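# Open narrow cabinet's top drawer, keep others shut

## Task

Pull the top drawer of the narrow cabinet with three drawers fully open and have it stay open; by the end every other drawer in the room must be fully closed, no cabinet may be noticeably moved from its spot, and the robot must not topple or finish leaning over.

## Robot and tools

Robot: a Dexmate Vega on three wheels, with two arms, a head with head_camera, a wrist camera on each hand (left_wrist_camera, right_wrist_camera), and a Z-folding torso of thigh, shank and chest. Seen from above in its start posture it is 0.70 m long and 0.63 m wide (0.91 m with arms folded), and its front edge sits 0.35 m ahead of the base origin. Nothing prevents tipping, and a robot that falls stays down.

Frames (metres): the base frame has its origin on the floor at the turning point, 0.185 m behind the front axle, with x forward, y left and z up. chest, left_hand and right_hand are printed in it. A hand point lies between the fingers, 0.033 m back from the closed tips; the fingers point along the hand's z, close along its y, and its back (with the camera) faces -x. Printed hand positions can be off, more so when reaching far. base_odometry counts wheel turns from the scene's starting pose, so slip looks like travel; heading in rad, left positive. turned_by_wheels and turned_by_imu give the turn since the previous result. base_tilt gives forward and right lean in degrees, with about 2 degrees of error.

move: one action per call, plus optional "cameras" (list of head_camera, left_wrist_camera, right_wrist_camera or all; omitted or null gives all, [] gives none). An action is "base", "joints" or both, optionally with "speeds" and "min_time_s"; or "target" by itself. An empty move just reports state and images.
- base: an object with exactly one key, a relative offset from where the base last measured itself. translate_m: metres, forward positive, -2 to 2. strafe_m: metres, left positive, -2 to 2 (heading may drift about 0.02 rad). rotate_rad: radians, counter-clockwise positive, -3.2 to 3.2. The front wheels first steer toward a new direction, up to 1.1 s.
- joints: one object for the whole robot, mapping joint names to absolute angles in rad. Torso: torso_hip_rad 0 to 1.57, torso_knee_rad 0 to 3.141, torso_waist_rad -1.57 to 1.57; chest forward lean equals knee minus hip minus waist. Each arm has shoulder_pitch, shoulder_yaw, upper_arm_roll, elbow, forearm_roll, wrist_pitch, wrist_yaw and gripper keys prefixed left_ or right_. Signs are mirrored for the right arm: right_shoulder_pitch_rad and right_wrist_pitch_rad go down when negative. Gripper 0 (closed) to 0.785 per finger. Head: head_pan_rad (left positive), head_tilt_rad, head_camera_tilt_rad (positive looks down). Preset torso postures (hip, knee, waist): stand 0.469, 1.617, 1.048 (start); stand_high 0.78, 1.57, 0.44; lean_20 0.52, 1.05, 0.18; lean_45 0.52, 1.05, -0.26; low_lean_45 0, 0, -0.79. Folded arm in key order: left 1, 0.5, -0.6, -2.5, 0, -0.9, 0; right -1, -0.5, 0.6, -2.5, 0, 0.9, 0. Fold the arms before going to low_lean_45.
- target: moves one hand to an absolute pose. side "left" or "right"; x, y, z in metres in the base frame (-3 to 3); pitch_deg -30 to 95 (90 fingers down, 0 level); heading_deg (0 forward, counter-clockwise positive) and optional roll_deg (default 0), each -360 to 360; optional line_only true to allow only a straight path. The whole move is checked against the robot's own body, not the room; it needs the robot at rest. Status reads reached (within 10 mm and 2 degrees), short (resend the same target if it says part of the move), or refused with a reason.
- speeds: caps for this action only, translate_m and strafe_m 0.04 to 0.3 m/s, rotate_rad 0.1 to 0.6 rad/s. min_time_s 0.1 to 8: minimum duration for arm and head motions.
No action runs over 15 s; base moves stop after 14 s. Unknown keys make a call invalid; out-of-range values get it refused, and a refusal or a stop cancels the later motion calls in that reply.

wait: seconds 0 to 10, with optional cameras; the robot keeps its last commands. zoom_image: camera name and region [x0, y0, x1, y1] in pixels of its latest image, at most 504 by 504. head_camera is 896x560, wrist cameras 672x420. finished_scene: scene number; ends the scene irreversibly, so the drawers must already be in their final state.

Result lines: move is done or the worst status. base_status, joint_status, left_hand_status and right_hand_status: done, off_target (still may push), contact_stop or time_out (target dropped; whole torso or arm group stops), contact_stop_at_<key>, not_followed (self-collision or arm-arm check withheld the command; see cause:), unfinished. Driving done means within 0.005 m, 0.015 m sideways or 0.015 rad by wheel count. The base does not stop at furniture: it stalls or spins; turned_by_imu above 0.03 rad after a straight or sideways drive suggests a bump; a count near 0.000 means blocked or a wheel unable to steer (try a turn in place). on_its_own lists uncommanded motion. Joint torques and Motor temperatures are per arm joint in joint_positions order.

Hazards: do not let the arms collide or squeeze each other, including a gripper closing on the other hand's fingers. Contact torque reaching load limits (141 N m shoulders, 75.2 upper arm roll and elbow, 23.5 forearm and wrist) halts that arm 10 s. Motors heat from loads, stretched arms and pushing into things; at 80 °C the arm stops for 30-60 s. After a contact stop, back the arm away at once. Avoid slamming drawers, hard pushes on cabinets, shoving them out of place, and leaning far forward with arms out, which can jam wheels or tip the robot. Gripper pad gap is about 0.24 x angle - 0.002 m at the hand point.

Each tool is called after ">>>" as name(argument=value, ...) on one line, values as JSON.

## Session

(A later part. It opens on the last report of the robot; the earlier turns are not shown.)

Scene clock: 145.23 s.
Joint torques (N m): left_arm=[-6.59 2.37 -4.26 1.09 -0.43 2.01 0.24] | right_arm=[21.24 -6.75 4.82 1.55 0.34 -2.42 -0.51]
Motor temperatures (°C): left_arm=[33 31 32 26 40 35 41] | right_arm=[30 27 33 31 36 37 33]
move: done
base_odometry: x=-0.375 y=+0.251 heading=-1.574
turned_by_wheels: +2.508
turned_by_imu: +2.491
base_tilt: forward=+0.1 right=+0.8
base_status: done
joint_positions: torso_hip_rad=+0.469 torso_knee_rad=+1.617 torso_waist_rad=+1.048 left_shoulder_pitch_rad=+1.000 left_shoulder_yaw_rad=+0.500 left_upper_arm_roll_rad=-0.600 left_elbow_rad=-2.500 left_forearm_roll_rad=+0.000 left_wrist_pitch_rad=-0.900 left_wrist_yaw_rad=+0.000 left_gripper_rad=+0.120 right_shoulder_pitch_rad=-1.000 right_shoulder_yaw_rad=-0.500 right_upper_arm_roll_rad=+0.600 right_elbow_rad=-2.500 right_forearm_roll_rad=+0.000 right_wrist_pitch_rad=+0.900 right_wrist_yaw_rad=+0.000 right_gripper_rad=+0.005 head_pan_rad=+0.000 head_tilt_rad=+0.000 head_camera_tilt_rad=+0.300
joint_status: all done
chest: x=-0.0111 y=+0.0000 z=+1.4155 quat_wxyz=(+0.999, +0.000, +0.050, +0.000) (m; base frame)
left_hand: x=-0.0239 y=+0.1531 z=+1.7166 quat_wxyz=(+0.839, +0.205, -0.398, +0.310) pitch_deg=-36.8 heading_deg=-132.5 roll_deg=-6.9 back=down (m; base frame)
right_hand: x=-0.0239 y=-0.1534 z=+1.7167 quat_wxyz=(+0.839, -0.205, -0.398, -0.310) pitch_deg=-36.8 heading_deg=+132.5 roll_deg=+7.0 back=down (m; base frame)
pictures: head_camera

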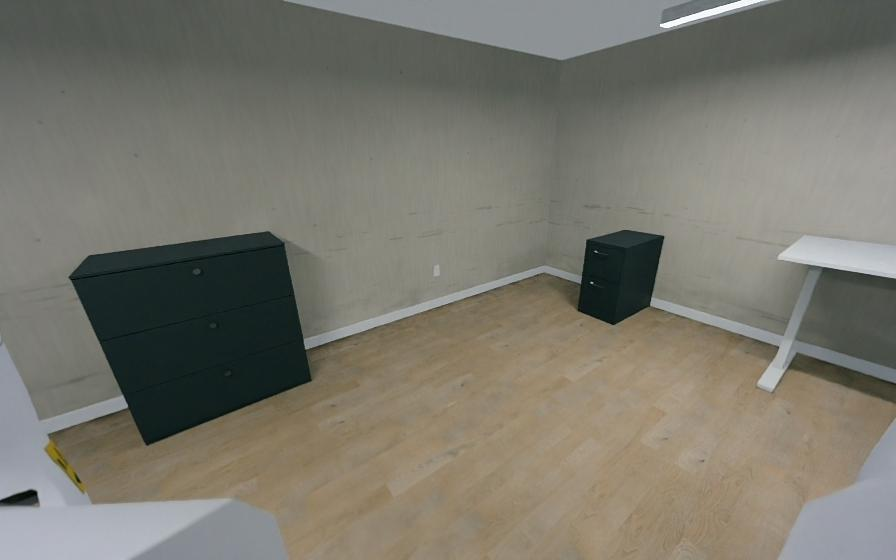

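>>> move(base={"rotate_rad": 0.675}, joints={"left_gripper_rad": 0.0, "head_camera_tilt_rad": 0.4}, cameras=["head_camera"])

>>> move(base={"translate_m": 1.0}, speeds={"translate_m": 0.2}, cameras=["head_camera"])

Scene clock: 148.63 s.
Joint torques (N m): left_arm=[-6.66 3.09 -3.88 0.02 -0.71 1.7 0.31] | right_arm=[20.86 -8.11 5.18 0.9 0.53 -2.48 -0.56]
Motor temperatures (°C): left_arm=[33 31 32 26 40 35 41] | right_arm=[30 27 33 31 36 37 33]
move: done
base_odometry: x=-0.376 y=+0.251 heading=-0.897
turned_by_wheels: +0.677
turned_by_imu: +0.673
base_tilt: forward=+0.0 right=+0.8
base_status: done
joint_positions: torso_hip_rad=+0.469 torso_knee_rad=+1.617 torso_waist_rad=+1.048 left_shoulder_pitch_rad=+1.000 left_shoulder_yaw_rad=+0.500 left_upper_arm_roll_rad=-0.600 left_elbow_rad=-2.500 left_forearm_roll_rad=+0.000 left_wrist_pitch_rad=-0.900 left_wrist_yaw_rad=+0.000 left_gripper_rad=+0.000 right_shoulder_pitch_rad=-1.000 right_shoulder_yaw_rad=-0.500 right_upper_arm_roll_rad=+0.600 right_elbow_rad=-2.500 right_forearm_roll_rad=+0.000 right_wrist_pitch_rad=+0.900 right_wrist_yaw_rad=+0.000 right_gripper_rad=+0.005 head_pan_rad=+0.000 head_tilt_rad=+0.000 head_camera_tilt_rad=+0.400
joint_status: all done
chest: x=-0.0111 y=+0.0000 z=+1.4155 quat_wxyz=(+0.999, +0.000, +0.050, +0.000) (m; base frame)
left_hand: x=-0.0239 y=+0.1531 z=+1.7166 quat_wxyz=(+0.839, +0.205, -0.398, +0.310) pitch_deg=-36.8 heading_deg=-132.5 roll_deg=-6.9 back=down (m; base frame)
right_hand: x=-0.0239 y=-0.1534 z=+1.7167 quat_wxyz=(+0.839, -0.205, -0.398, -0.310) pitch_deg=-36.8 heading_deg=+132.5 roll_deg=+7.0 back=down (m; base frame)
pictures: head_camera

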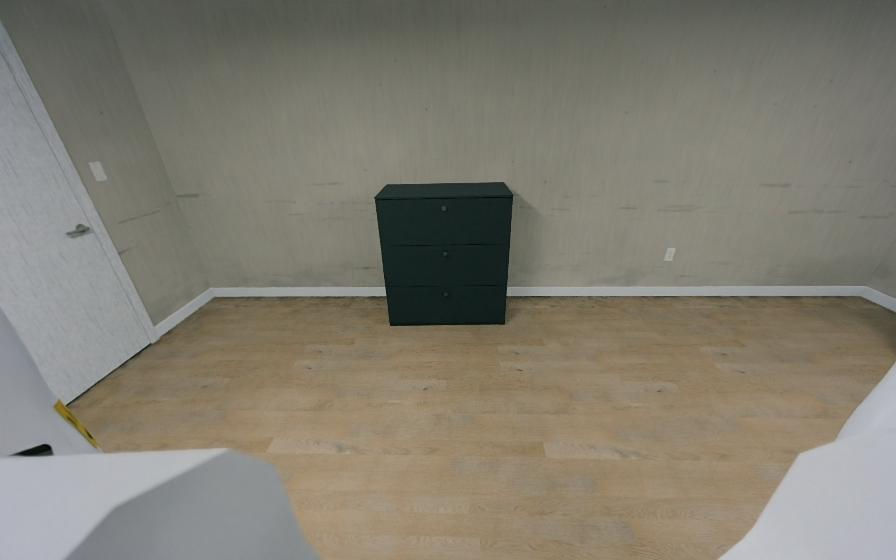

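Scene clock: 155.43 s.
Joint torques (N m): left_arm=[-5.57 2.97 -3.85 0.7 -0.21 2.18 0.18] | right_arm=[22.5 -6.71 4.5 1.68 0.34 -2.11 -0.58]
Motor temperatures (°C): left_arm=[32 31 32 26 40 35 41] | right_arm=[30 27 33 31 36 37 33]
move: done
base_odometry: x=+0.249 y=-0.530 heading=-0.897
turned_by_wheels: +0.001
turned_by_imu: +0.000
base_tilt: forward=+0.0 right=+0.7
base_status: done
joint_positions: torso_hip_rad=+0.469 torso_knee_rad=+1.617 torso_waist_rad=+1.048 left_shoulder_pitch_rad=+1.000 left_shoulder_yaw_rad=+0.500 left_upper_arm_roll_rad=-0.600 left_elbow_rad=-2.500 left_forearm_roll_rad=+0.000 left_wrist_pitch_rad=-0.900 left_wrist_yaw_rad=+0.000 left_gripper_rad=+0.000 right_shoulder_pitch_rad=-1.000 right_shoulder_yaw_rad=-0.500 right_upper_arm_roll_rad=+0.600 right_elbow_rad=-2.500 right_forearm_roll_rad=+0.000 right_wrist_pitch_rad=+0.900 right_wrist_yaw_rad=+0.000 right_gripper_rad=+0.005 head_pan_rad=+0.000 head_tilt_rad=+0.000 head_camera_tilt_rad=+0.400
joint_status: not commanded
chest: x=-0.0111 y=+0.0000 z=+1.4155 quat_wxyz=(+0.999, +0.000, +0.050, +0.000) (m; base frame)
left_hand: x=-0.0239 y=+0.1531 z=+1.7166 quat_wxyz=(+0.839, +0.205, -0.398, +0.310) pitch_deg=-36.8 heading_deg=-132.5 roll_deg=-6.9 back=down (m; base frame)
right_hand: x=-0.0239 y=-0.1534 z=+1.7167 quat_wxyz=(+0.839, -0.205, -0.398, -0.310) pitch_deg=-36.8 heading_deg=+132.5 roll_deg=+7.0 back=down (m; base frame)
pictures: head_camera

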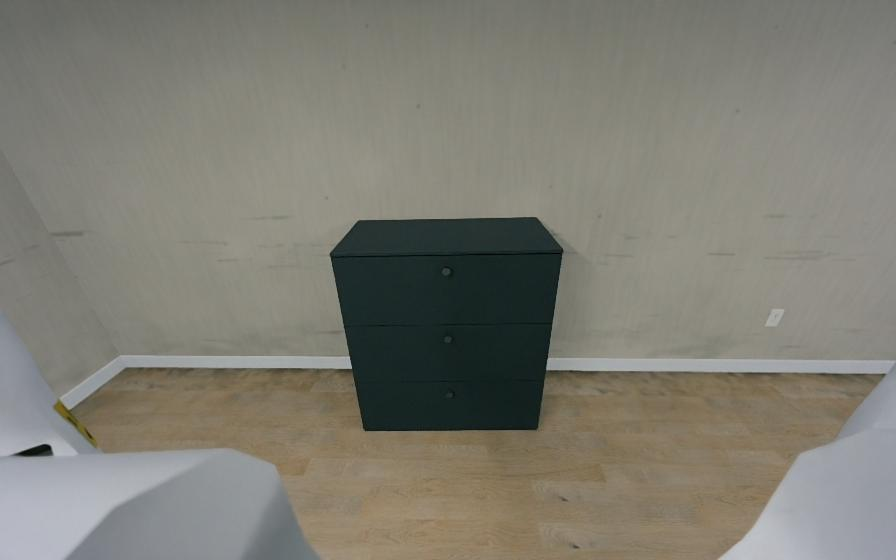

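>>> move(base={"strafe_m": -0.15}, cameras=[])

>>> move(target={"side": "left", "x": 0.55, "y": 0.15, "z": 1.05, "pitch_deg": 0, "heading_deg": 0, "roll_deg": 0}, cameras=["head_camera", "left_wrist_camera"])

Scene clock: 159.63 s.
Joint torques (N m): left_arm=[-7.04 1.97 -4.42 1.63 -0.28 2.49 0.25] | right_arm=[20.51 -6.67 4.17 0.76 0.29 -2.46 -0.63]
Motor temperatures (°C): left_arm=[32 31 32 26 40 35 41] | right_arm=[30 27 33 31 36 37 33]
move: done
base_odometry: x=+0.132 y=-0.624 heading=-0.897
turned_by_wheels: -0.001
turned_by_imu: +0.005
base_tilt: forward=+0.1 right=+0.8
base_status: done
joint_positions: torso_hip_rad=+0.469 torso_knee_rad=+1.617 torso_waist_rad=+1.048 left_shoulder_pitch_rad=+1.000 left_shoulder_yaw_rad=+0.500 left_upper_arm_roll_rad=-0.600 left_elbow_rad=-2.500 left_forearm_roll_rad=+0.000 left_wrist_pitch_rad=-0.900 left_wrist_yaw_rad=+0.000 left_gripper_rad=+0.000 right_shoulder_pitch_rad=-1.000 right_shoulder_yaw_rad=-0.500 right_upper_arm_roll_rad=+0.600 right_elbow_rad=-2.500 right_forearm_roll_rad=+0.000 right_wrist_pitch_rad=+0.900 right_wrist_yaw_rad=+0.000 right_gripper_rad=+0.005 head_pan_rad=+0.000 head_tilt_rad=+0.000 head_camera_tilt_rad=+0.400
joint_status: not commanded
chest: x=-0.0112 y=+0.0000 z=+1.4155 quat_wxyz=(+0.999, +0.000, +0.050, +0.000) (m; base frame)
left_hand: x=-0.0240 y=+0.1531 z=+1.7166 quat_wxyz=(+0.839, +0.205, -0.399, +0.310) pitch_deg=-36.8 heading_deg=-132.5 roll_deg=-6.9 back=down (m; base frame)
right_hand: x=-0.0239 y=-0.1534 z=+1.7167 quat_wxyz=(+0.839, -0.205, -0.398, -0.310) pitch_deg=-36.8 heading_deg=+132.5 roll_deg=+7.0 back=down (m; base frame)
pictures: none
No camera images: "cameras" was empty.

Scene clock: 164.37 s.
Joint torques (N m): left_arm=[-2.47 -3.62 -1.01 -7.3 0.82 -1.95 0.22] | right_arm=[21.82 -8.24 4.57 0.81 0.35 -2.39 -0.27]
Motor temperatures (°C): left_arm=[32 31 32 26 40 35 41] | right_arm=[30 27 33 31 36 37 33]
move: done
base_odometry: x=+0.132 y=-0.624 heading=-0.897
turned_by_wheels: +0.000
turned_by_imu: +0.000
base_tilt: forward=+0.0 right=+0.8
base_status: not commanded
joint_positions: torso_hip_rad=+0.469 torso_knee_rad=+1.617 torso_waist_rad=+1.048 left_shoulder_pitch_rad=+1.902 left_shoulder_yaw_rad=+0.358 left_upper_arm_roll_rad=+0.392 left_elbow_rad=-2.031 left_forearm_roll_rad=-0.130 left_wrist_pitch_rad=-0.085 left_wrist_yaw_rad=+0.500 left_gripper_rad=+0.000 right_shoulder_pitch_rad=-1.000 right_shoulder_yaw_rad=-0.500 right_upper_arm_roll_rad=+0.600 right_elbow_rad=-2.500 right_forearm_roll_rad=+0.000 right_wrist_pitch_rad=+0.900 right_wrist_yaw_rad=+0.000 right_gripper_rad=+0.005 head_pan_rad=+0.000 head_tilt_rad=+0.000 head_camera_tilt_rad=+0.400
joint_status: not commanded
chest: x=-0.0112 y=+0.0000 z=+1.4155 quat_wxyz=(+0.999, +0.000, +0.050, +0.000) (m; base frame)
left_hand: x=+0.5521 y=+0.1516 z=+1.0550 quat_wxyz=(+0.710, +0.000, +0.704, +0.000) pitch_deg=-0.5 heading_deg=+0.0 roll_deg=+0.0 back=up (m; base frame)
left_hand_status: reached (checked arc [a long move; over the whole arc the hand travels 1.17 m to end 0.88 m from its start, up to 0.32 m off the straight line; left_upper_arm_roll_rad turns most, 1.00 rad; on the way or at its end the hand turns up to 144 deg from its attitude at the start], planned for 3.5 s): 6 mm and 0.5 deg off.
right_hand: x=-0.0239 y=-0.1534 z=+1.7167 quat_wxyz=(+0.839, -0.205, -0.398, -0.310) pitch_deg=-36.8 heading_deg=+132.5 roll_deg=+7.0 back=down (m; base frame)
pictures: head_camera, left_wrist_camera

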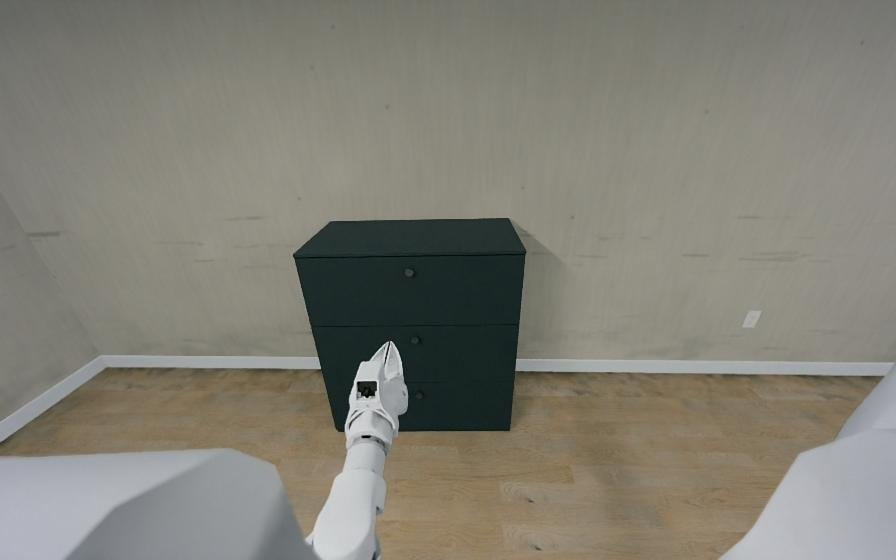

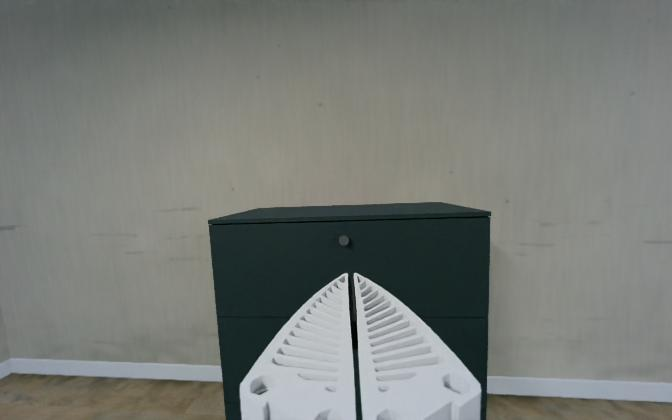

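>>> move(base={"translate_m": 0.4}, speeds={"translate_m": 0.15}, cameras=["head_camera", "left_wrist_camera"])

Scene clock: 169.07 s.
Joint torques (N m): left_arm=[-1.88 -4.16 -0.28 -6.5 0.99 -2.18 0.05] | right_arm=[20.8 -6.67 4.63 0.33 0.16 -2.37 -0.49]
Motor temperatures (°C): left_arm=[32 31 32 26 40 35 41] | right_arm=[30 27 33 31 36 37 33]
move: done
base_odometry: x=+0.382 y=-0.936 heading=-0.897
turned_by_wheels: +0.001
turned_by_imu: +0.000
base_tilt: forward=+0.1 right=+0.8
base_status: done
joint_positions: torso_hip_rad=+0.469 torso_knee_rad=+1.617 torso_waist_rad=+1.048 left_shoulder_pitch_rad=+1.905 left_shoulder_yaw_rad=+0.357 left_upper_arm_roll_rad=+0.396 left_elbow_rad=-2.029 left_forearm_roll_rad=-0.131 left_wrist_pitch_rad=-0.082 left_wrist_yaw_rad=+0.501 left_gripper_rad=+0.000 right_shoulder_pitch_rad=-1.000 right_shoulder_yaw_rad=-0.500 right_upper_arm_roll_rad=+0.600 right_elbow_rad=-2.500 right_forearm_roll_rad=+0.000 right_wrist_pitch_rad=+0.900 right_wrist_yaw_rad=+0.000 right_gripper_rad=+0.005 head_pan_rad=+0.000 head_tilt_rad=+0.000 head_camera_tilt_rad=+0.400
joint_status: not commanded
chest: x=-0.0111 y=+0.0000 z=+1.4155 quat_wxyz=(+0.999, +0.000, +0.050, +0.000) (m; base frame)
left_hand: x=+0.5501 y=+0.1501 z=+1.0499 quat_wxyz=(+0.707, +0.000, +0.707, +0.000) pitch_deg=+0.0 heading_deg=+0.0 roll_deg=+0.0 back=up (m; base frame)
right_hand: x=-0.0238 y=-0.1534 z=+1.7167 quat_wxyz=(+0.839, -0.205, -0.398, -0.310) pitch_deg=-36.8 heading_deg=+132.5 roll_deg=+7.0 back=down (m; base frame)
pictures: head_camera, left_wrist_camera

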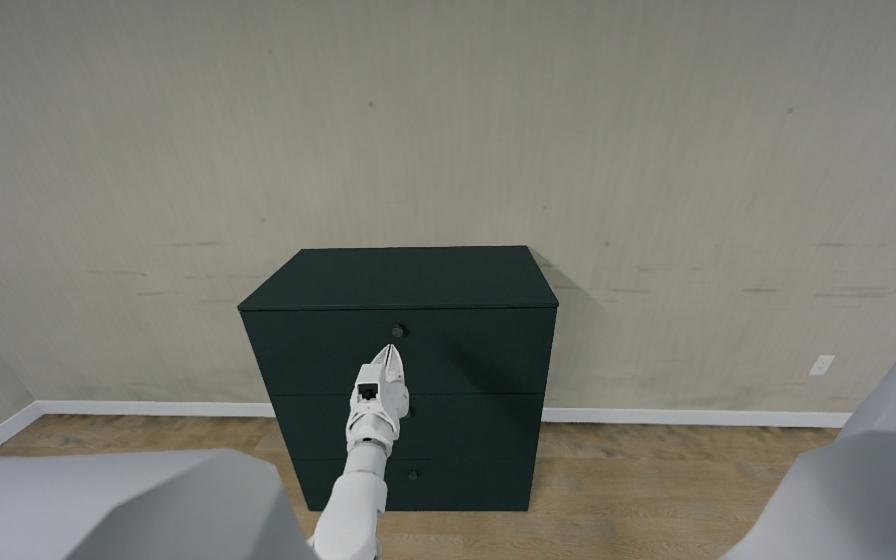

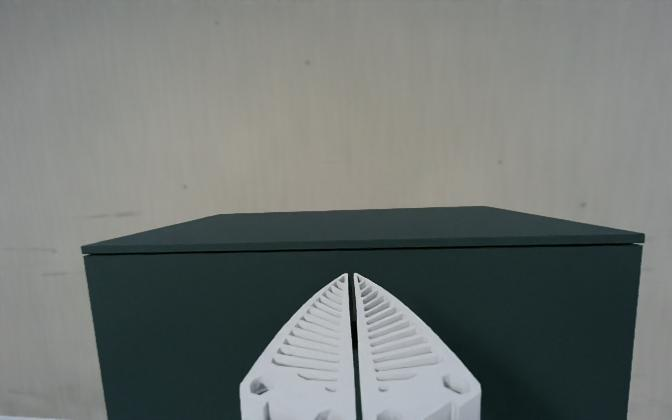

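>>> move(joints={"left_gripper_rad": 0.3}, cameras=[])

>>> move(target={"side": "left", "x": 0.68, "y": 0.15, "z": 0.98, "pitch_deg": 0, "heading_deg": 0, "roll_deg": 0}, cameras=["head_camera", "left_wrist_camera"])

Scene clock: 170.47 s.
Joint torques (N m): left_arm=[-2.6 -3.26 -0.8 -7.47 1.01 -2.53 0.07] | right_arm=[22.05 -7.12 4.21 0.71 0.38 -2.83 -0.46]
Motor temperatures (°C): left_arm=[32 31 32 26 40 35 41] | right_arm=[30 27 33 31 36 37 33]
move: done
base_odometry: x=+0.382 y=-0.936 heading=-0.897
turned_by_wheels: +0.000
turned_by_imu: +0.000
base_tilt: forward=+0.0 right=+0.8
base_status: not commanded
joint_positions: torso_hip_rad=+0.469 torso_knee_rad=+1.617 torso_waist_rad=+1.048 left_shoulder_pitch_rad=+1.905 left_shoulder_yaw_rad=+0.357 left_upper_arm_roll_rad=+0.396 left_elbow_rad=-2.029 left_forearm_roll_rad=-0.131 left_wrist_pitch_rad=-0.082 left_wrist_yaw_rad=+0.501 left_gripper_rad=+0.300 right_shoulder_pitch_rad=-1.000 right_shoulder_yaw_rad=-0.500 right_upper_arm_roll_rad=+0.600 right_elbow_rad=-2.500 right_forearm_roll_rad=+0.000 right_wrist_pitch_rad=+0.900 right_wrist_yaw_rad=+0.000 right_gripper_rad=+0.005 head_pan_rad=+0.000 head_tilt_rad=+0.000 head_camera_tilt_rad=+0.400
joint_status: all done
chest: x=-0.0111 y=+0.0000 z=+1.4155 quat_wxyz=(+0.999, +0.000, +0.050, +0.000) (m; base frame)
left_hand: x=+0.5501 y=+0.1501 z=+1.0499 quat_wxyz=(+0.707, +0.000, +0.707, +0.000) pitch_deg=+0.0 heading_deg=+0.0 roll_deg=+0.0 back=up (m; base frame)
right_hand: x=-0.0238 y=-0.1534 z=+1.7167 quat_wxyz=(+0.839, -0.205, -0.398, -0.310) pitch_deg=-36.8 heading_deg=+132.5 roll_deg=+7.0 back=down (m; base frame)
pictures: none
No camera images: "cameras" was empty.

Scene clock: 174.20 s.
Joint torques (N m): left_arm=[-20.61 -3.94 -0.36 -7.58 0.6 -3.19 -0.44] | right_arm=[21.14 -7.2 4.28 1.38 0.21 -2.26 -0.5]
Motor temperatures (°C): left_arm=[32 31 32 26 40 35 41] | right_arm=[30 27 33 31 36 37 33]
move: done
base_odometry: x=+0.382 y=-0.936 heading=-0.897
turned_by_wheels: +0.000
turned_by_imu: +0.000
base_tilt: forward=+0.1 right=+0.7
base_status: not commanded
joint_positions: torso_hip_rad=+0.469 torso_knee_rad=+1.617 torso_waist_rad=+1.048 left_shoulder_pitch_rad=+1.482 left_shoulder_yaw_rad=+0.200 left_upper_arm_roll_rad=+0.430 left_elbow_rad=-1.360 left_forearm_roll_rad=-0.185 left_wrist_pitch_rad=-0.301 left_wrist_yaw_rad=+0.385 left_gripper_rad=+0.300 right_shoulder_pitch_rad=-1.000 right_shoulder_yaw_rad=-0.500 right_upper_arm_roll_rad=+0.600 right_elbow_rad=-2.500 right_forearm_roll_rad=+0.000 right_wrist_pitch_rad=+0.900 right_wrist_yaw_rad=+0.000 right_gripper_rad=+0.005 head_pan_rad=+0.000 head_tilt_rad=+0.000 head_camera_tilt_rad=+0.400
joint_status: not commanded
chest: x=-0.0111 y=+0.0000 z=+1.4155 quat_wxyz=(+0.999, +0.000, +0.050, +0.000) (m; base frame)
left_hand: x=+0.6793 y=+0.1503 z=+0.9800 quat_wxyz=(+0.707, +0.000, +0.707, +0.000) pitch_deg=+0.0 heading_deg=+0.0 roll_deg=+0.0 back=up (m; base frame)
left_hand_status: reached (straight line, planned for 2.4 s): 1 mm and 0.0 deg off.
right_hand: x=-0.0238 y=-0.1534 z=+1.7167 quat_wxyz=(+0.839, -0.205, -0.398, -0.310) pitch_deg=-36.8 heading_deg=+132.5 roll_deg=+7.0 back=down (m; base frame)
pictures: head_camera, left_wrist_camera

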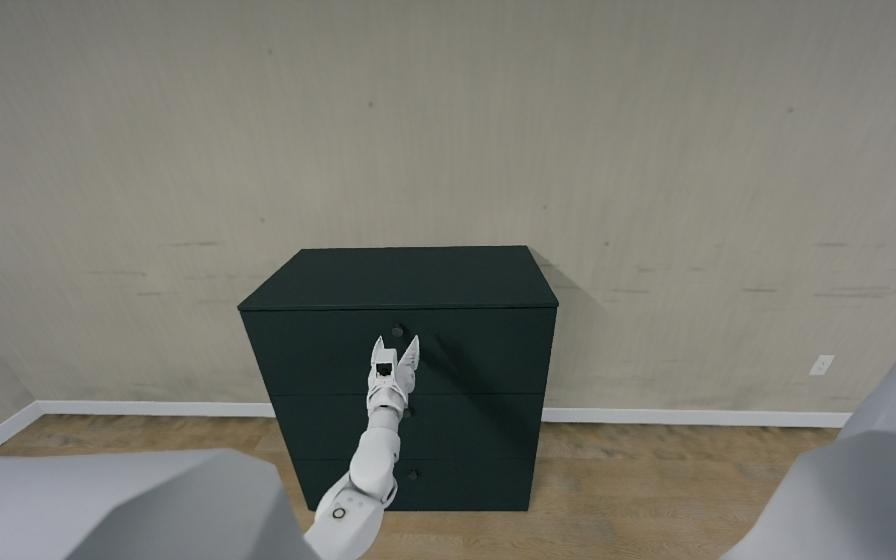

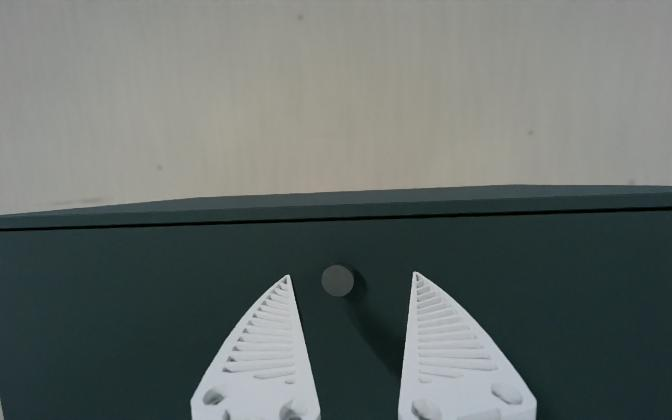

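>>> move(target={"side": "left", "x": 0.715, "y": 0.16, "z": 0.952, "pitch_deg": 0, "heading_deg": 0, "roll_deg": 0, "line_only": true}, cameras=["head_camera", "left_wrist_camera"])

Scene clock: 177.43 s.
Joint torques (N m): left_arm=[-24.36 -3.65 -0.32 -5.7 0.45 -2.83 -0.01] | right_arm=[22.36 -7.8 4.32 0.94 0.35 -2.65 -0.43]
Motor temperatures (°C): left_arm=[32 31 31 26 40 35 41] | right_arm=[30 27 33 31 36 37 33]
move: done
base_odometry: x=+0.382 y=-0.936 heading=-0.897
turned_by_wheels: +0.000
turned_by_imu: +0.000
base_tilt: forward=+0.1 right=+0.8
base_status: not commanded
joint_positions: torso_hip_rad=+0.469 torso_knee_rad=+1.617 torso_waist_rad=+1.048 left_shoulder_pitch_rad=+1.322 left_shoulder_yaw_rad=+0.137 left_upper_arm_roll_rad=+0.432 left_elbow_rad=-1.014 left_forearm_roll_rad=-0.209 left_wrist_pitch_rad=-0.468 left_wrist_yaw_rad=+0.319 left_gripper_rad=+0.300 right_shoulder_pitch_rad=-1.000 right_shoulder_yaw_rad=-0.500 right_upper_arm_roll_rad=+0.600 right_elbow_rad=-2.500 right_forearm_roll_rad=+0.000 right_wrist_pitch_rad=+0.900 right_wrist_yaw_rad=+0.000 right_gripper_rad=+0.005 head_pan_rad=+0.000 head_tilt_rad=+0.000 head_camera_tilt_rad=+0.400
joint_status: not commanded
chest: x=-0.0111 y=+0.0000 z=+1.4155 quat_wxyz=(+0.999, +0.000, +0.050, +0.000) (m; base frame)
left_hand: x=+0.7145 y=+0.1601 z=+0.9520 quat_wxyz=(+0.707, +0.000, +0.707, +0.000) pitch_deg=+0.0 heading_deg=+0.0 roll_deg=+0.0 back=up (m; base frame)
left_hand_status: reached (straight line, planned for 1.4 s): 0 mm and 0.0 deg off.
right_hand: x=-0.0238 y=-0.1534 z=+1.7167 quat_wxyz=(+0.839, -0.205, -0.398, -0.310) pitch_deg=-36.8 heading_deg=+132.5 roll_deg=+7.0 back=down (m; base frame)
pictures: head_camera, left_wrist_camera

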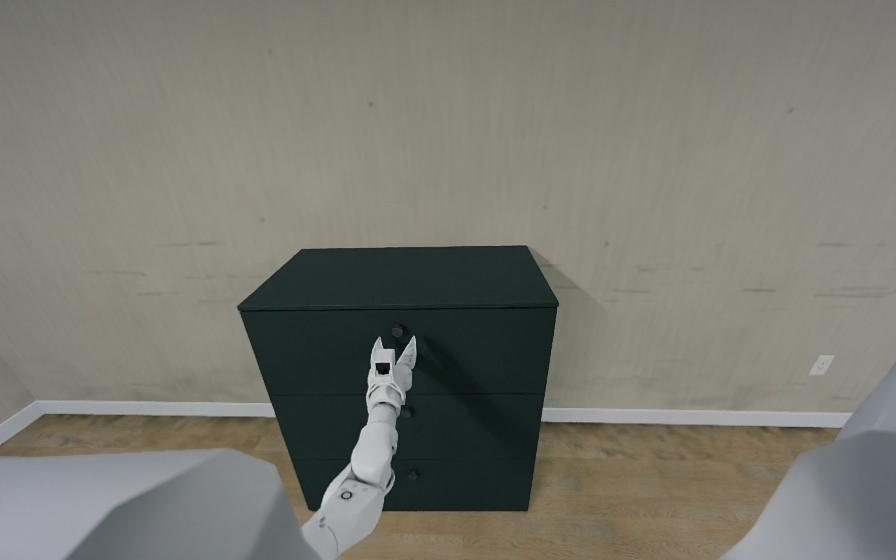

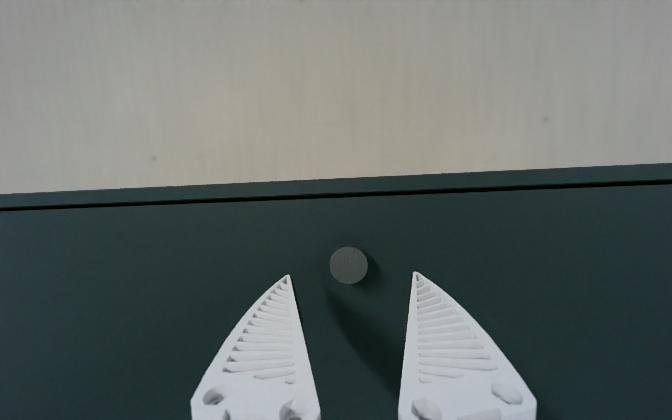

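>>> move(target={"side": "left", "x": 0.75, "y": 0.158, "z": 0.95, "pitch_deg": 0, "heading_deg": 0, "roll_deg": 0, "line_only": true}, cameras=["head_camera", "left_wrist_camera"])

Scene clock: 181.00 s.
Joint torques (N m): left_arm=[-25.99 -4.87 0.61 -6.17 0.27 -2.83 -0.45] | right_arm=[21.79 -8.2 4.04 1.4 0.23 -2.54 -0.35]
Motor temperatures (°C): left_arm=[32 31 31 26 40 35 41] | right_arm=[30 27 33 31 36 37 33]
move: done
base_odometry: x=+0.382 y=-0.936 heading=-0.897
turned_by_wheels: +0.000
turned_by_imu: +0.000
base_tilt: forward=+0.1 right=+0.8
base_status: not commanded
joint_positions: torso_hip_rad=+0.469 torso_knee_rad=+1.617 torso_waist_rad=+1.048 left_shoulder_pitch_rad=+1.157 left_shoulder_yaw_rad=+0.066 left_upper_arm_roll_rad=+0.433 left_elbow_rad=-0.720 left_forearm_roll_rad=-0.224 left_wrist_pitch_rad=-0.577 left_wrist_yaw_rad=+0.274 left_gripper_rad=+0.300 right_shoulder_pitch_rad=-1.000 right_shoulder_yaw_rad=-0.500 right_upper_arm_roll_rad=+0.600 right_elbow_rad=-2.500 right_forearm_roll_rad=+0.000 right_wrist_pitch_rad=+0.900 right_wrist_yaw_rad=+0.000 right_gripper_rad=+0.005 head_pan_rad=+0.000 head_tilt_rad=+0.000 head_camera_tilt_rad=+0.400
joint_status: not commanded
chest: x=-0.0111 y=+0.0000 z=+1.4155 quat_wxyz=(+0.999, +0.000, +0.050, +0.000) (m; base frame)
left_hand: x=+0.7494 y=+0.1583 z=+0.9496 quat_wxyz=(+0.707, +0.000, +0.707, +0.000) pitch_deg=+0.0 heading_deg=+0.0 roll_deg=+0.0 back=up (m; base frame)
left_hand_status: reached (straight line, planned for 1.3 s): 1 mm and 0.0 deg off.
right_hand: x=-0.0238 y=-0.1534 z=+1.7167 quat_wxyz=(+0.839, -0.205, -0.398, -0.310) pitch_deg=-36.8 heading_deg=+132.5 roll_deg=+7.0 back=down (m; base frame)
pictures: head_camera, left_wrist_camera

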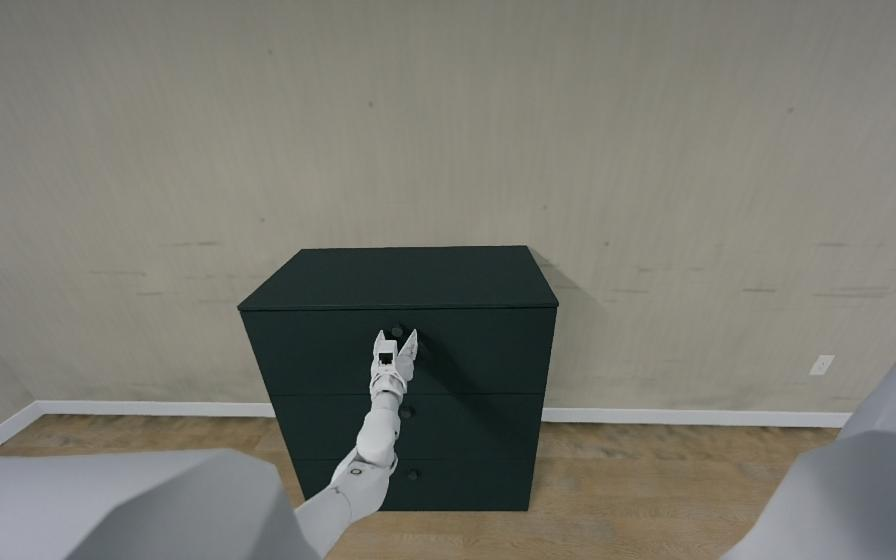

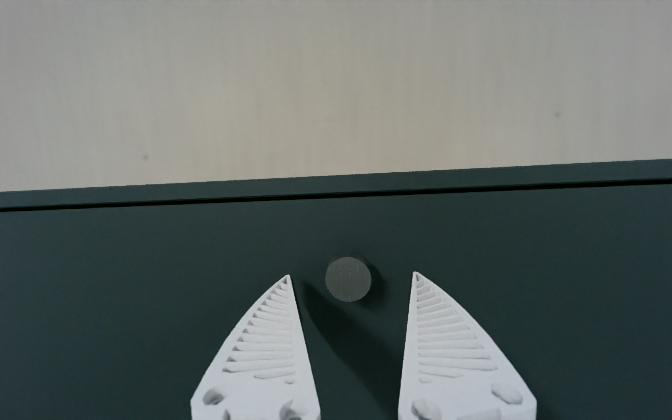

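>>> move(target={"side": "left", "x": 0.77, "y": 0.158, "z": 0.948, "pitch_deg": 0, "heading_deg": 0, "roll_deg": 0, "line_only": true}, cameras=["left_wrist_camera"])

>>> zoom_image(camera="left_wrist_camera", region=[230, 180, 470, 380])

Scene clock: 181.87 s.
Joint torques (N m): left_arm=[-26.43 -4.12 -0.19 -5.75 0.26 -3.12 -0.23] | right_arm=[20.52 -7.1 4.58 0.22 0.25 -2.96 -0.43]
Motor temperatures (°C): left_arm=[32 31 31 26 40 35 41] | right_arm=[30 27 33 31 36 37 33]
move: refused
base_odometry: x=+0.382 y=-0.936 heading=-0.897
turned_by_wheels: +0.000
turned_by_imu: +0.000
base_tilt: forward=+0.1 right=+0.8
base_status: not commanded
joint_positions: torso_hip_rad=+0.469 torso_knee_rad=+1.617 torso_waist_rad=+1.048 left_shoulder_pitch_rad=+1.155 left_shoulder_yaw_rad=+0.065 left_upper_arm_roll_rad=+0.433 left_elbow_rad=-0.717 left_forearm_roll_rad=-0.225 left_wrist_pitch_rad=-0.578 left_wrist_yaw_rad=+0.273 left_gripper_rad=+0.300 right_shoulder_pitch_rad=-1.000 right_shoulder_yaw_rad=-0.500 right_upper_arm_roll_rad=+0.600 right_elbow_rad=-2.500 right_forearm_roll_rad=+0.000 right_wrist_pitch_rad=+0.900 right_wrist_yaw_rad=+0.000 right_gripper_rad=+0.005 head_pan_rad=+0.000 head_tilt_rad=+0.000 head_camera_tilt_rad=+0.400
joint_status: not commanded
chest: x=-0.0111 y=+0.0000 z=+1.4155 quat_wxyz=(+0.999, +0.000, +0.050, +0.000) (m; base frame)
left_hand: x=+0.7498 y=+0.1583 z=+0.9497 quat_wxyz=(+0.707, +0.000, +0.707, +0.000) pitch_deg=+0.0 heading_deg=+0.0 roll_deg=+0.0 back=up (m; base frame)
left_hand_status: refused: no posture of the arm gets there (out of reach): the closest leaves the hand 0.4 cm and 0 deg from the pose. Nothing moved.
right_hand: x=-0.0238 y=-0.1534 z=+1.7167 quat_wxyz=(+0.839, -0.205, -0.398, -0.310) pitch_deg=-36.8 heading_deg=+132.5 roll_deg=+7.0 back=down (m; base frame)
pictures: left_wrist_camera

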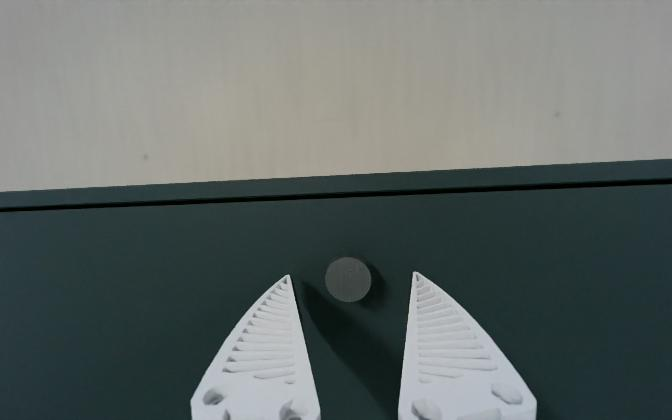

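Scaled by 2.100 from the camera's 672x420 image, which has a finer 960x600 frame.

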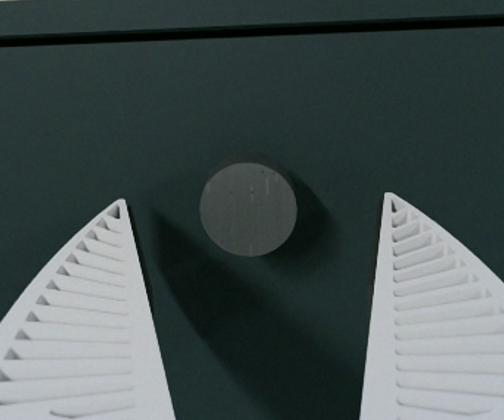

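>>> move(base={"translate_m": 0.025}, speeds={"translate_m": 0.04}, cameras=["head_camera", "left_wrist_camera"])

Scene clock: 183.53 s.
Joint torques (N m): left_arm=[-52.48 0.32 -9.52 -11.59 -1.34 -2.15 0.76] | right_arm=[20.31 -6.76 4.2 0.86 0.31 -2.88 -0.44]
Motor temperatures (°C): left_arm=[32 31 31 26 40 36 41] | right_arm=[30 27 33 31 36 37 33]
move: done
base_odometry: x=+0.397 y=-0.956 heading=-0.896
turned_by_wheels: +0.001
turned_by_imu: +0.001
base_tilt: forward=+0.0 right=+0.7
base_status: done
joint_positions: torso_hip_rad=+0.469 torso_knee_rad=+1.617 torso_waist_rad=+1.048 left_shoulder_pitch_rad=+1.156 left_shoulder_yaw_rad=+0.065 left_upper_arm_roll_rad=+0.433 left_elbow_rad=-0.716 left_forearm_roll_rad=-0.224 left_wrist_pitch_rad=-0.579 left_wrist_yaw_rad=+0.273 left_gripper_rad=+0.300 right_shoulder_pitch_rad=-1.000 right_shoulder_yaw_rad=-0.500 right_upper_arm_roll_rad=+0.600 right_elbow_rad=-2.500 right_forearm_roll_rad=+0.000 right_wrist_pitch_rad=+0.900 right_wrist_yaw_rad=+0.000 right_gripper_rad=+0.005 head_pan_rad=+0.000 head_tilt_rad=+0.000 head_camera_tilt_rad=+0.400
joint_status: not commanded
chest: x=-0.0119 y=+0.0000 z=+1.4155 quat_wxyz=(+0.999, +0.000, +0.050, +0.000) (m; base frame)
left_hand: x=+0.7489 y=+0.1576 z=+0.9494 quat_wxyz=(+0.707, +0.001, +0.707, +0.000) pitch_deg=+0.1 heading_deg=-0.1 roll_deg=+0.0 back=up (m; base frame)
right_hand: x=-0.0248 y=-0.1534 z=+1.7167 quat_wxyz=(+0.839, -0.205, -0.399, -0.310) pitch_deg=-36.8 heading_deg=+132.5 roll_deg=+6.9 back=down (m; base frame)
pictures: head_camera, left_wrist_camera

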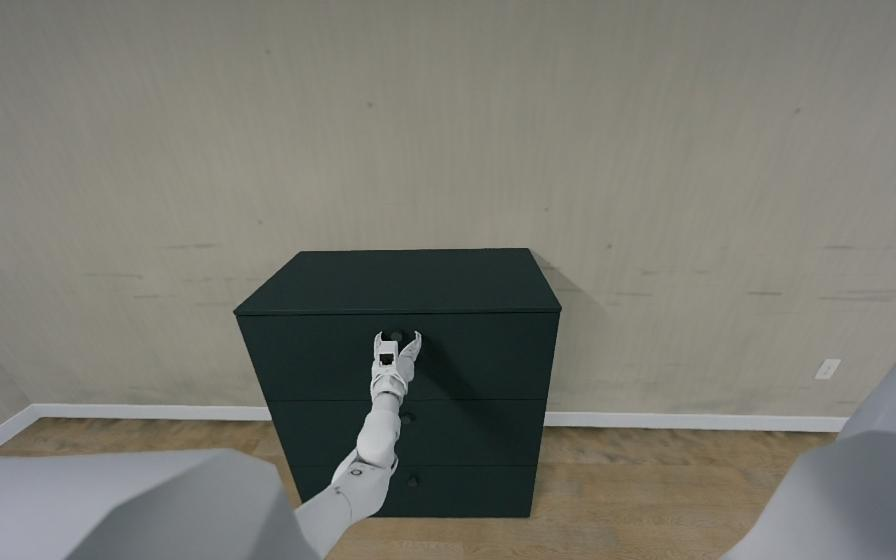

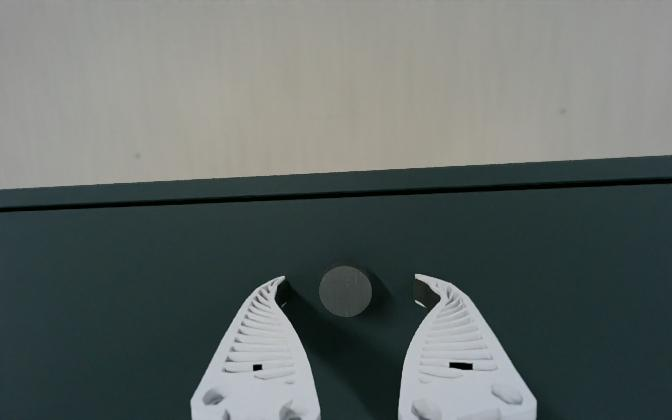

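>>> move(base={"translate_m": -0.017}, speeds={"translate_m": 0.04}, cameras=["left_wrist_camera"])

>>> move(joints={"left_gripper_rad": 0.1}, cameras=["left_wrist_camera"])

Scene clock: 185.03 s.
Joint torques (N m): left_arm=[-25.35 0.99 -5.54 -6.09 0.3 -3.04 0.14] | right_arm=[21.37 -7.49 4.22 0.87 0.43 -2.52 -0.4]
Motor temperatures (°C): left_arm=[32 31 31 26 40 36 41] | right_arm=[30 27 33 31 36 37 33]
move: done
base_odometry: x=+0.386 y=-0.943 heading=-0.895
turned_by_wheels: +0.000
turned_by_imu: +0.000
base_tilt: forward=+0.1 right=+0.8
base_status: done
joint_positions: torso_hip_rad=+0.469 torso_knee_rad=+1.617 torso_waist_rad=+1.048 left_shoulder_pitch_rad=+1.155 left_shoulder_yaw_rad=+0.065 left_upper_arm_roll_rad=+0.433 left_elbow_rad=-0.716 left_forearm_roll_rad=-0.225 left_wrist_pitch_rad=-0.579 left_wrist_yaw_rad=+0.273 left_gripper_rad=+0.300 right_shoulder_pitch_rad=-1.000 right_shoulder_yaw_rad=-0.500 right_upper_arm_roll_rad=+0.600 right_elbow_rad=-2.500 right_forearm_roll_rad=+0.000 right_wrist_pitch_rad=+0.900 right_wrist_yaw_rad=+0.000 right_gripper_rad=+0.005 head_pan_rad=+0.000 head_tilt_rad=+0.000 head_camera_tilt_rad=+0.400
joint_status: not commanded
chest: x=-0.0111 y=+0.0000 z=+1.4155 quat_wxyz=(+0.999, +0.000, +0.050, +0.000) (m; base frame)
left_hand: x=+0.7498 y=+0.1578 z=+0.9497 quat_wxyz=(+0.707, +0.000, +0.707, +0.000) pitch_deg=+0.0 heading_deg=+0.0 roll_deg=+0.0 back=up (m; base frame)
right_hand: x=-0.0239 y=-0.1534 z=+1.7167 quat_wxyz=(+0.839, -0.205, -0.398, -0.310) pitch_deg=-36.8 heading_deg=+132.5 roll_deg=+7.0 back=down (m; base frame)
pictures: left_wrist_camera

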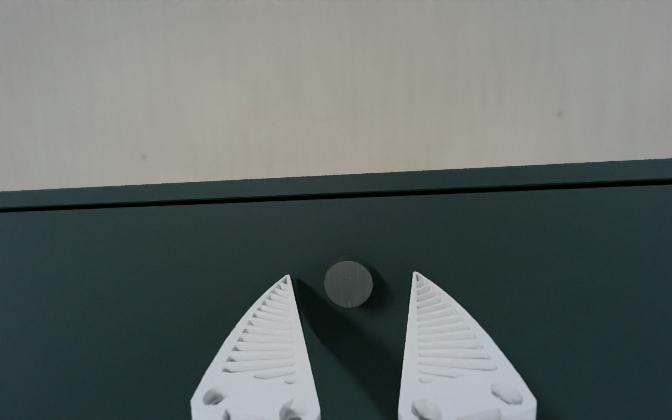

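Scene clock: 185.73 s.
Joint torques (N m): left_arm=[-24.52 -1 -3.91 -7.1 0.85 -1.72 -0.41] | right_arm=[22.07 -7.17 4.31 2.01 0.35 -2.49 -0.63]
Motor temperatures (°C): left_arm=[32 31 31 26 40 36 41] | right_arm=[30 27 33 31 36 37 33]
move: done
base_odometry: x=+0.386 y=-0.943 heading=-0.895
turned_by_wheels: +0.000
turned_by_imu: +0.000
base_tilt: forward=+0.1 right=+0.7
base_status: not commanded
joint_positions: torso_hip_rad=+0.469 torso_knee_rad=+1.617 torso_waist_rad=+1.048 left_shoulder_pitch_rad=+1.155 left_shoulder_yaw_rad=+0.065 left_upper_arm_roll_rad=+0.433 left_elbow_rad=-0.716 left_forearm_roll_rad=-0.225 left_wrist_pitch_rad=-0.579 left_wrist_yaw_rad=+0.273 left_gripper_rad=+0.100 right_shoulder_pitch_rad=-1.000 right_shoulder_yaw_rad=-0.500 right_upper_arm_roll_rad=+0.600 right_elbow_rad=-2.500 right_forearm_roll_rad=+0.000 right_wrist_pitch_rad=+0.900 right_wrist_yaw_rad=+0.000 right_gripper_rad=+0.005 head_pan_rad=+0.000 head_tilt_rad=+0.000 head_camera_tilt_rad=+0.400
joint_status: all done
chest: x=-0.0111 y=+0.0000 z=+1.4155 quat_wxyz=(+0.999, +0.000, +0.050, +0.000) (m; base frame)
left_hand: x=+0.7498 y=+0.1580 z=+0.9498 quat_wxyz=(+0.707, +0.000, +0.707, +0.000) pitch_deg=+0.0 heading_deg=+0.0 roll_deg=+0.0 back=up (m; base frame)
right_hand: x=-0.0239 y=-0.1534 z=+1.7167 quat_wxyz=(+0.839, -0.205, -0.398, -0.310) pitch_deg=-36.8 heading_deg=+132.5 roll_deg=+7.0 back=down (m; base frame)
pictures: left_wrist_camera

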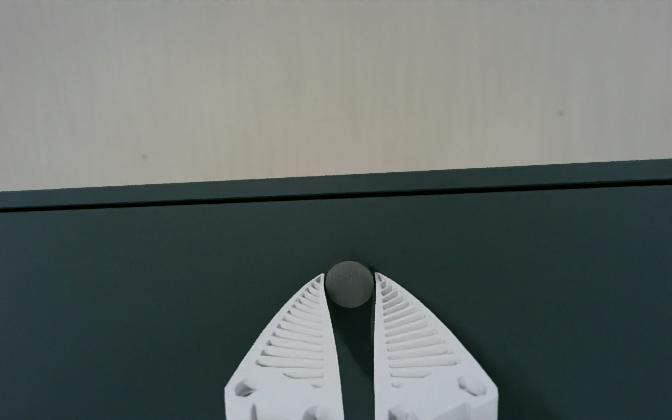

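>>> move(joints={"left_gripper_rad": 0.05}, cameras=["left_wrist_camera"])

>>> move(base={"translate_m": -0.04}, speeds={"translate_m": 0.04}, cameras=["head_camera", "left_wrist_camera"])

Scene clock: 186.40 s.
Joint torques (N m): left_arm=[-20.62 -0.81 -3.58 -5.97 0.74 -2.73 0.05] | right_arm=[22.52 -6.86 4.1 1.85 0.26 -2.67 -0.37]
Motor temperatures (°C): left_arm=[32 31 31 26 40 36 41] | right_arm=[30 27 33 31 36 37 33]
move: done
base_odometry: x=+0.386 y=-0.943 heading=-0.895
turned_by_wheels: +0.000
turned_by_imu: +0.000
base_tilt: forward=+0.1 right=+0.8
base_status: not commanded
joint_positions: torso_hip_rad=+0.469 torso_knee_rad=+1.617 torso_waist_rad=+1.048 left_shoulder_pitch_rad=+1.155 left_shoulder_yaw_rad=+0.065 left_upper_arm_roll_rad=+0.433 left_elbow_rad=-0.716 left_forearm_roll_rad=-0.225 left_wrist_pitch_rad=-0.579 left_wrist_yaw_rad=+0.273 left_gripper_rad=+0.050 right_shoulder_pitch_rad=-1.000 right_shoulder_yaw_rad=-0.500 right_upper_arm_roll_rad=+0.600 right_elbow_rad=-2.500 right_forearm_roll_rad=+0.000 right_wrist_pitch_rad=+0.900 right_wrist_yaw_rad=+0.000 right_gripper_rad=+0.005 head_pan_rad=+0.000 head_tilt_rad=+0.000 head_camera_tilt_rad=+0.400
joint_status: all done
chest: x=-0.0111 y=+0.0000 z=+1.4155 quat_wxyz=(+0.999, +0.000, +0.050, +0.000) (m; base frame)
left_hand: x=+0.7499 y=+0.1580 z=+0.9499 quat_wxyz=(+0.707, +0.000, +0.707, +0.000) pitch_deg=+0.0 heading_deg=+0.0 roll_deg=+0.0 back=up (m; base frame)
right_hand: x=-0.0239 y=-0.1534 z=+1.7167 quat_wxyz=(+0.839, -0.205, -0.398, -0.310) pitch_deg=-36.8 heading_deg=+132.5 roll_deg=+7.0 back=down (m; base frame)
pictures: left_wrist_camera

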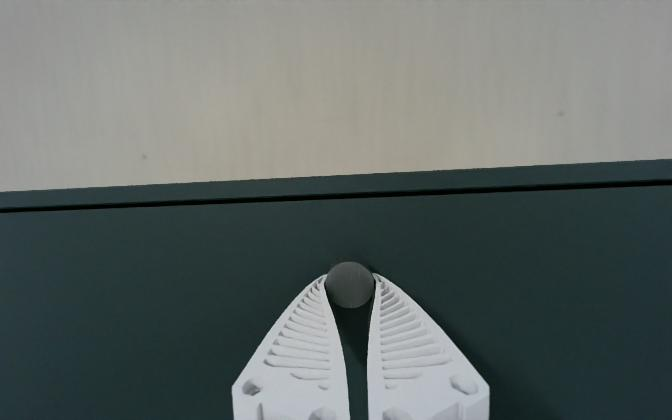

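Scene clock: 188.30 s.
Joint torques (N m): left_arm=[-20.34 -0.09 -2.57 -6.75 0.73 -2.97 -0.15] | right_arm=[20.73 -6.31 3.98 2.17 0.42 -2.3 -0.44]
Motor temperatures (°C): left_arm=[32 31 31 26 40 36 41] | right_arm=[30 27 33 31 36 37 33]
move: done
base_odometry: x=+0.361 y=-0.911 heading=-0.895
turned_by_wheels: +0.000
turned_by_imu: +0.000
base_tilt: forward=+0.1 right=+0.8
base_status: done
joint_positions: torso_hip_rad=+0.469 torso_knee_rad=+1.617 torso_waist_rad=+1.048 left_shoulder_pitch_rad=+1.155 left_shoulder_yaw_rad=+0.065 left_upper_arm_roll_rad=+0.433 left_elbow_rad=-0.716 left_forearm_roll_rad=-0.225 left_wrist_pitch_rad=-0.578 left_wrist_yaw_rad=+0.273 left_gripper_rad=+0.050 right_shoulder_pitch_rad=-1.000 right_shoulder_yaw_rad=-0.500 right_upper_arm_roll_rad=+0.600 right_elbow_rad=-2.500 right_forearm_roll_rad=+0.000 right_wrist_pitch_rad=+0.900 right_wrist_yaw_rad=+0.000 right_gripper_rad=+0.005 head_pan_rad=+0.000 head_tilt_rad=+0.000 head_camera_tilt_rad=+0.400
joint_status: not commanded
chest: x=-0.0111 y=+0.0000 z=+1.4155 quat_wxyz=(+0.999, +0.000, +0.050, +0.000) (m; base frame)
left_hand: x=+0.7499 y=+0.1580 z=+0.9498 quat_wxyz=(+0.707, +0.000, +0.707, +0.000) pitch_deg=+0.0 heading_deg=+0.0 roll_deg=+0.0 back=up (m; base frame)
right_hand: x=-0.0239 y=-0.1534 z=+1.7167 quat_wxyz=(+0.839, -0.205, -0.398, -0.310) pitch_deg=-36.8 heading_deg=+132.5 roll_deg=+7.0 back=down (m; base frame)
pictures: head_camera, left_wrist_camera

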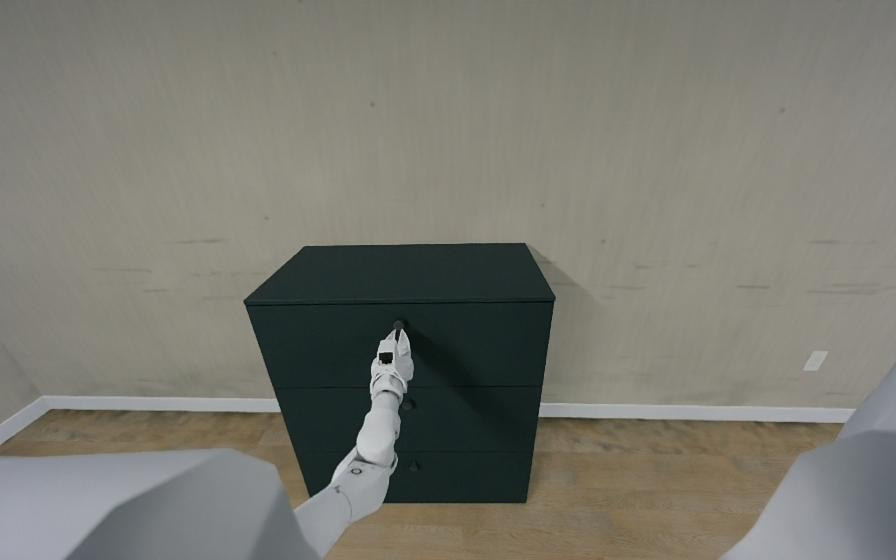

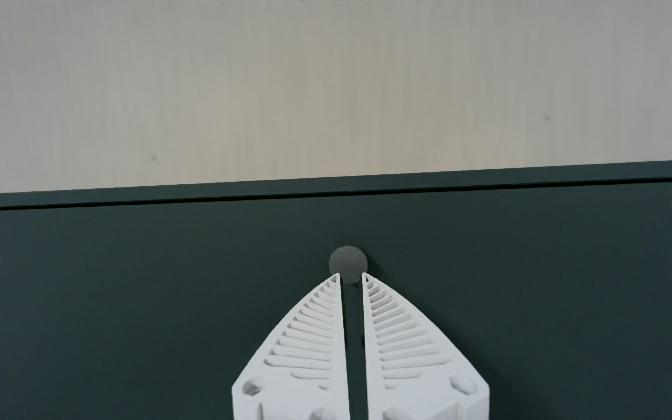

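>>> zoom_image(camera="head_camera", region=[360, 300, 460, 420])

>>> zoom_image(camera="left_wrist_camera", region=[280, 200, 420, 320])

Scaled by 4.200 from the camera's 896x560 image, which has a finer 960x600 frame.

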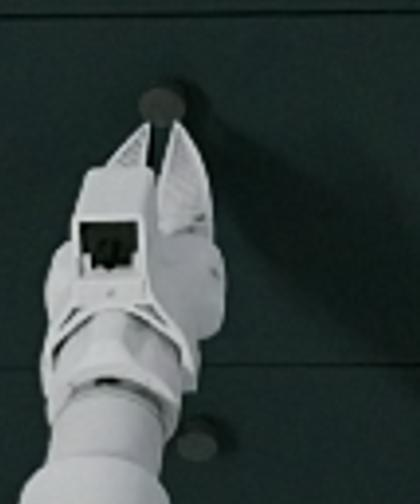

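Scaled by 3.600 from the camera's 672x420 image, which has a finer 960x600 frame.

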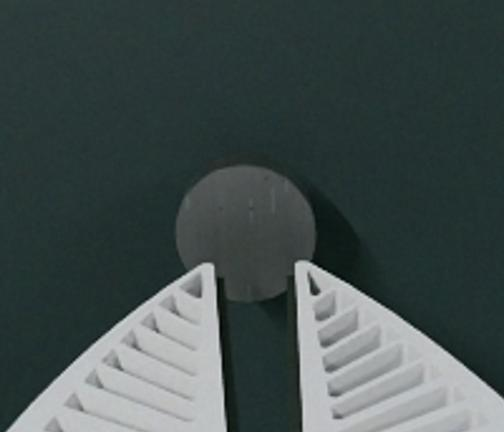

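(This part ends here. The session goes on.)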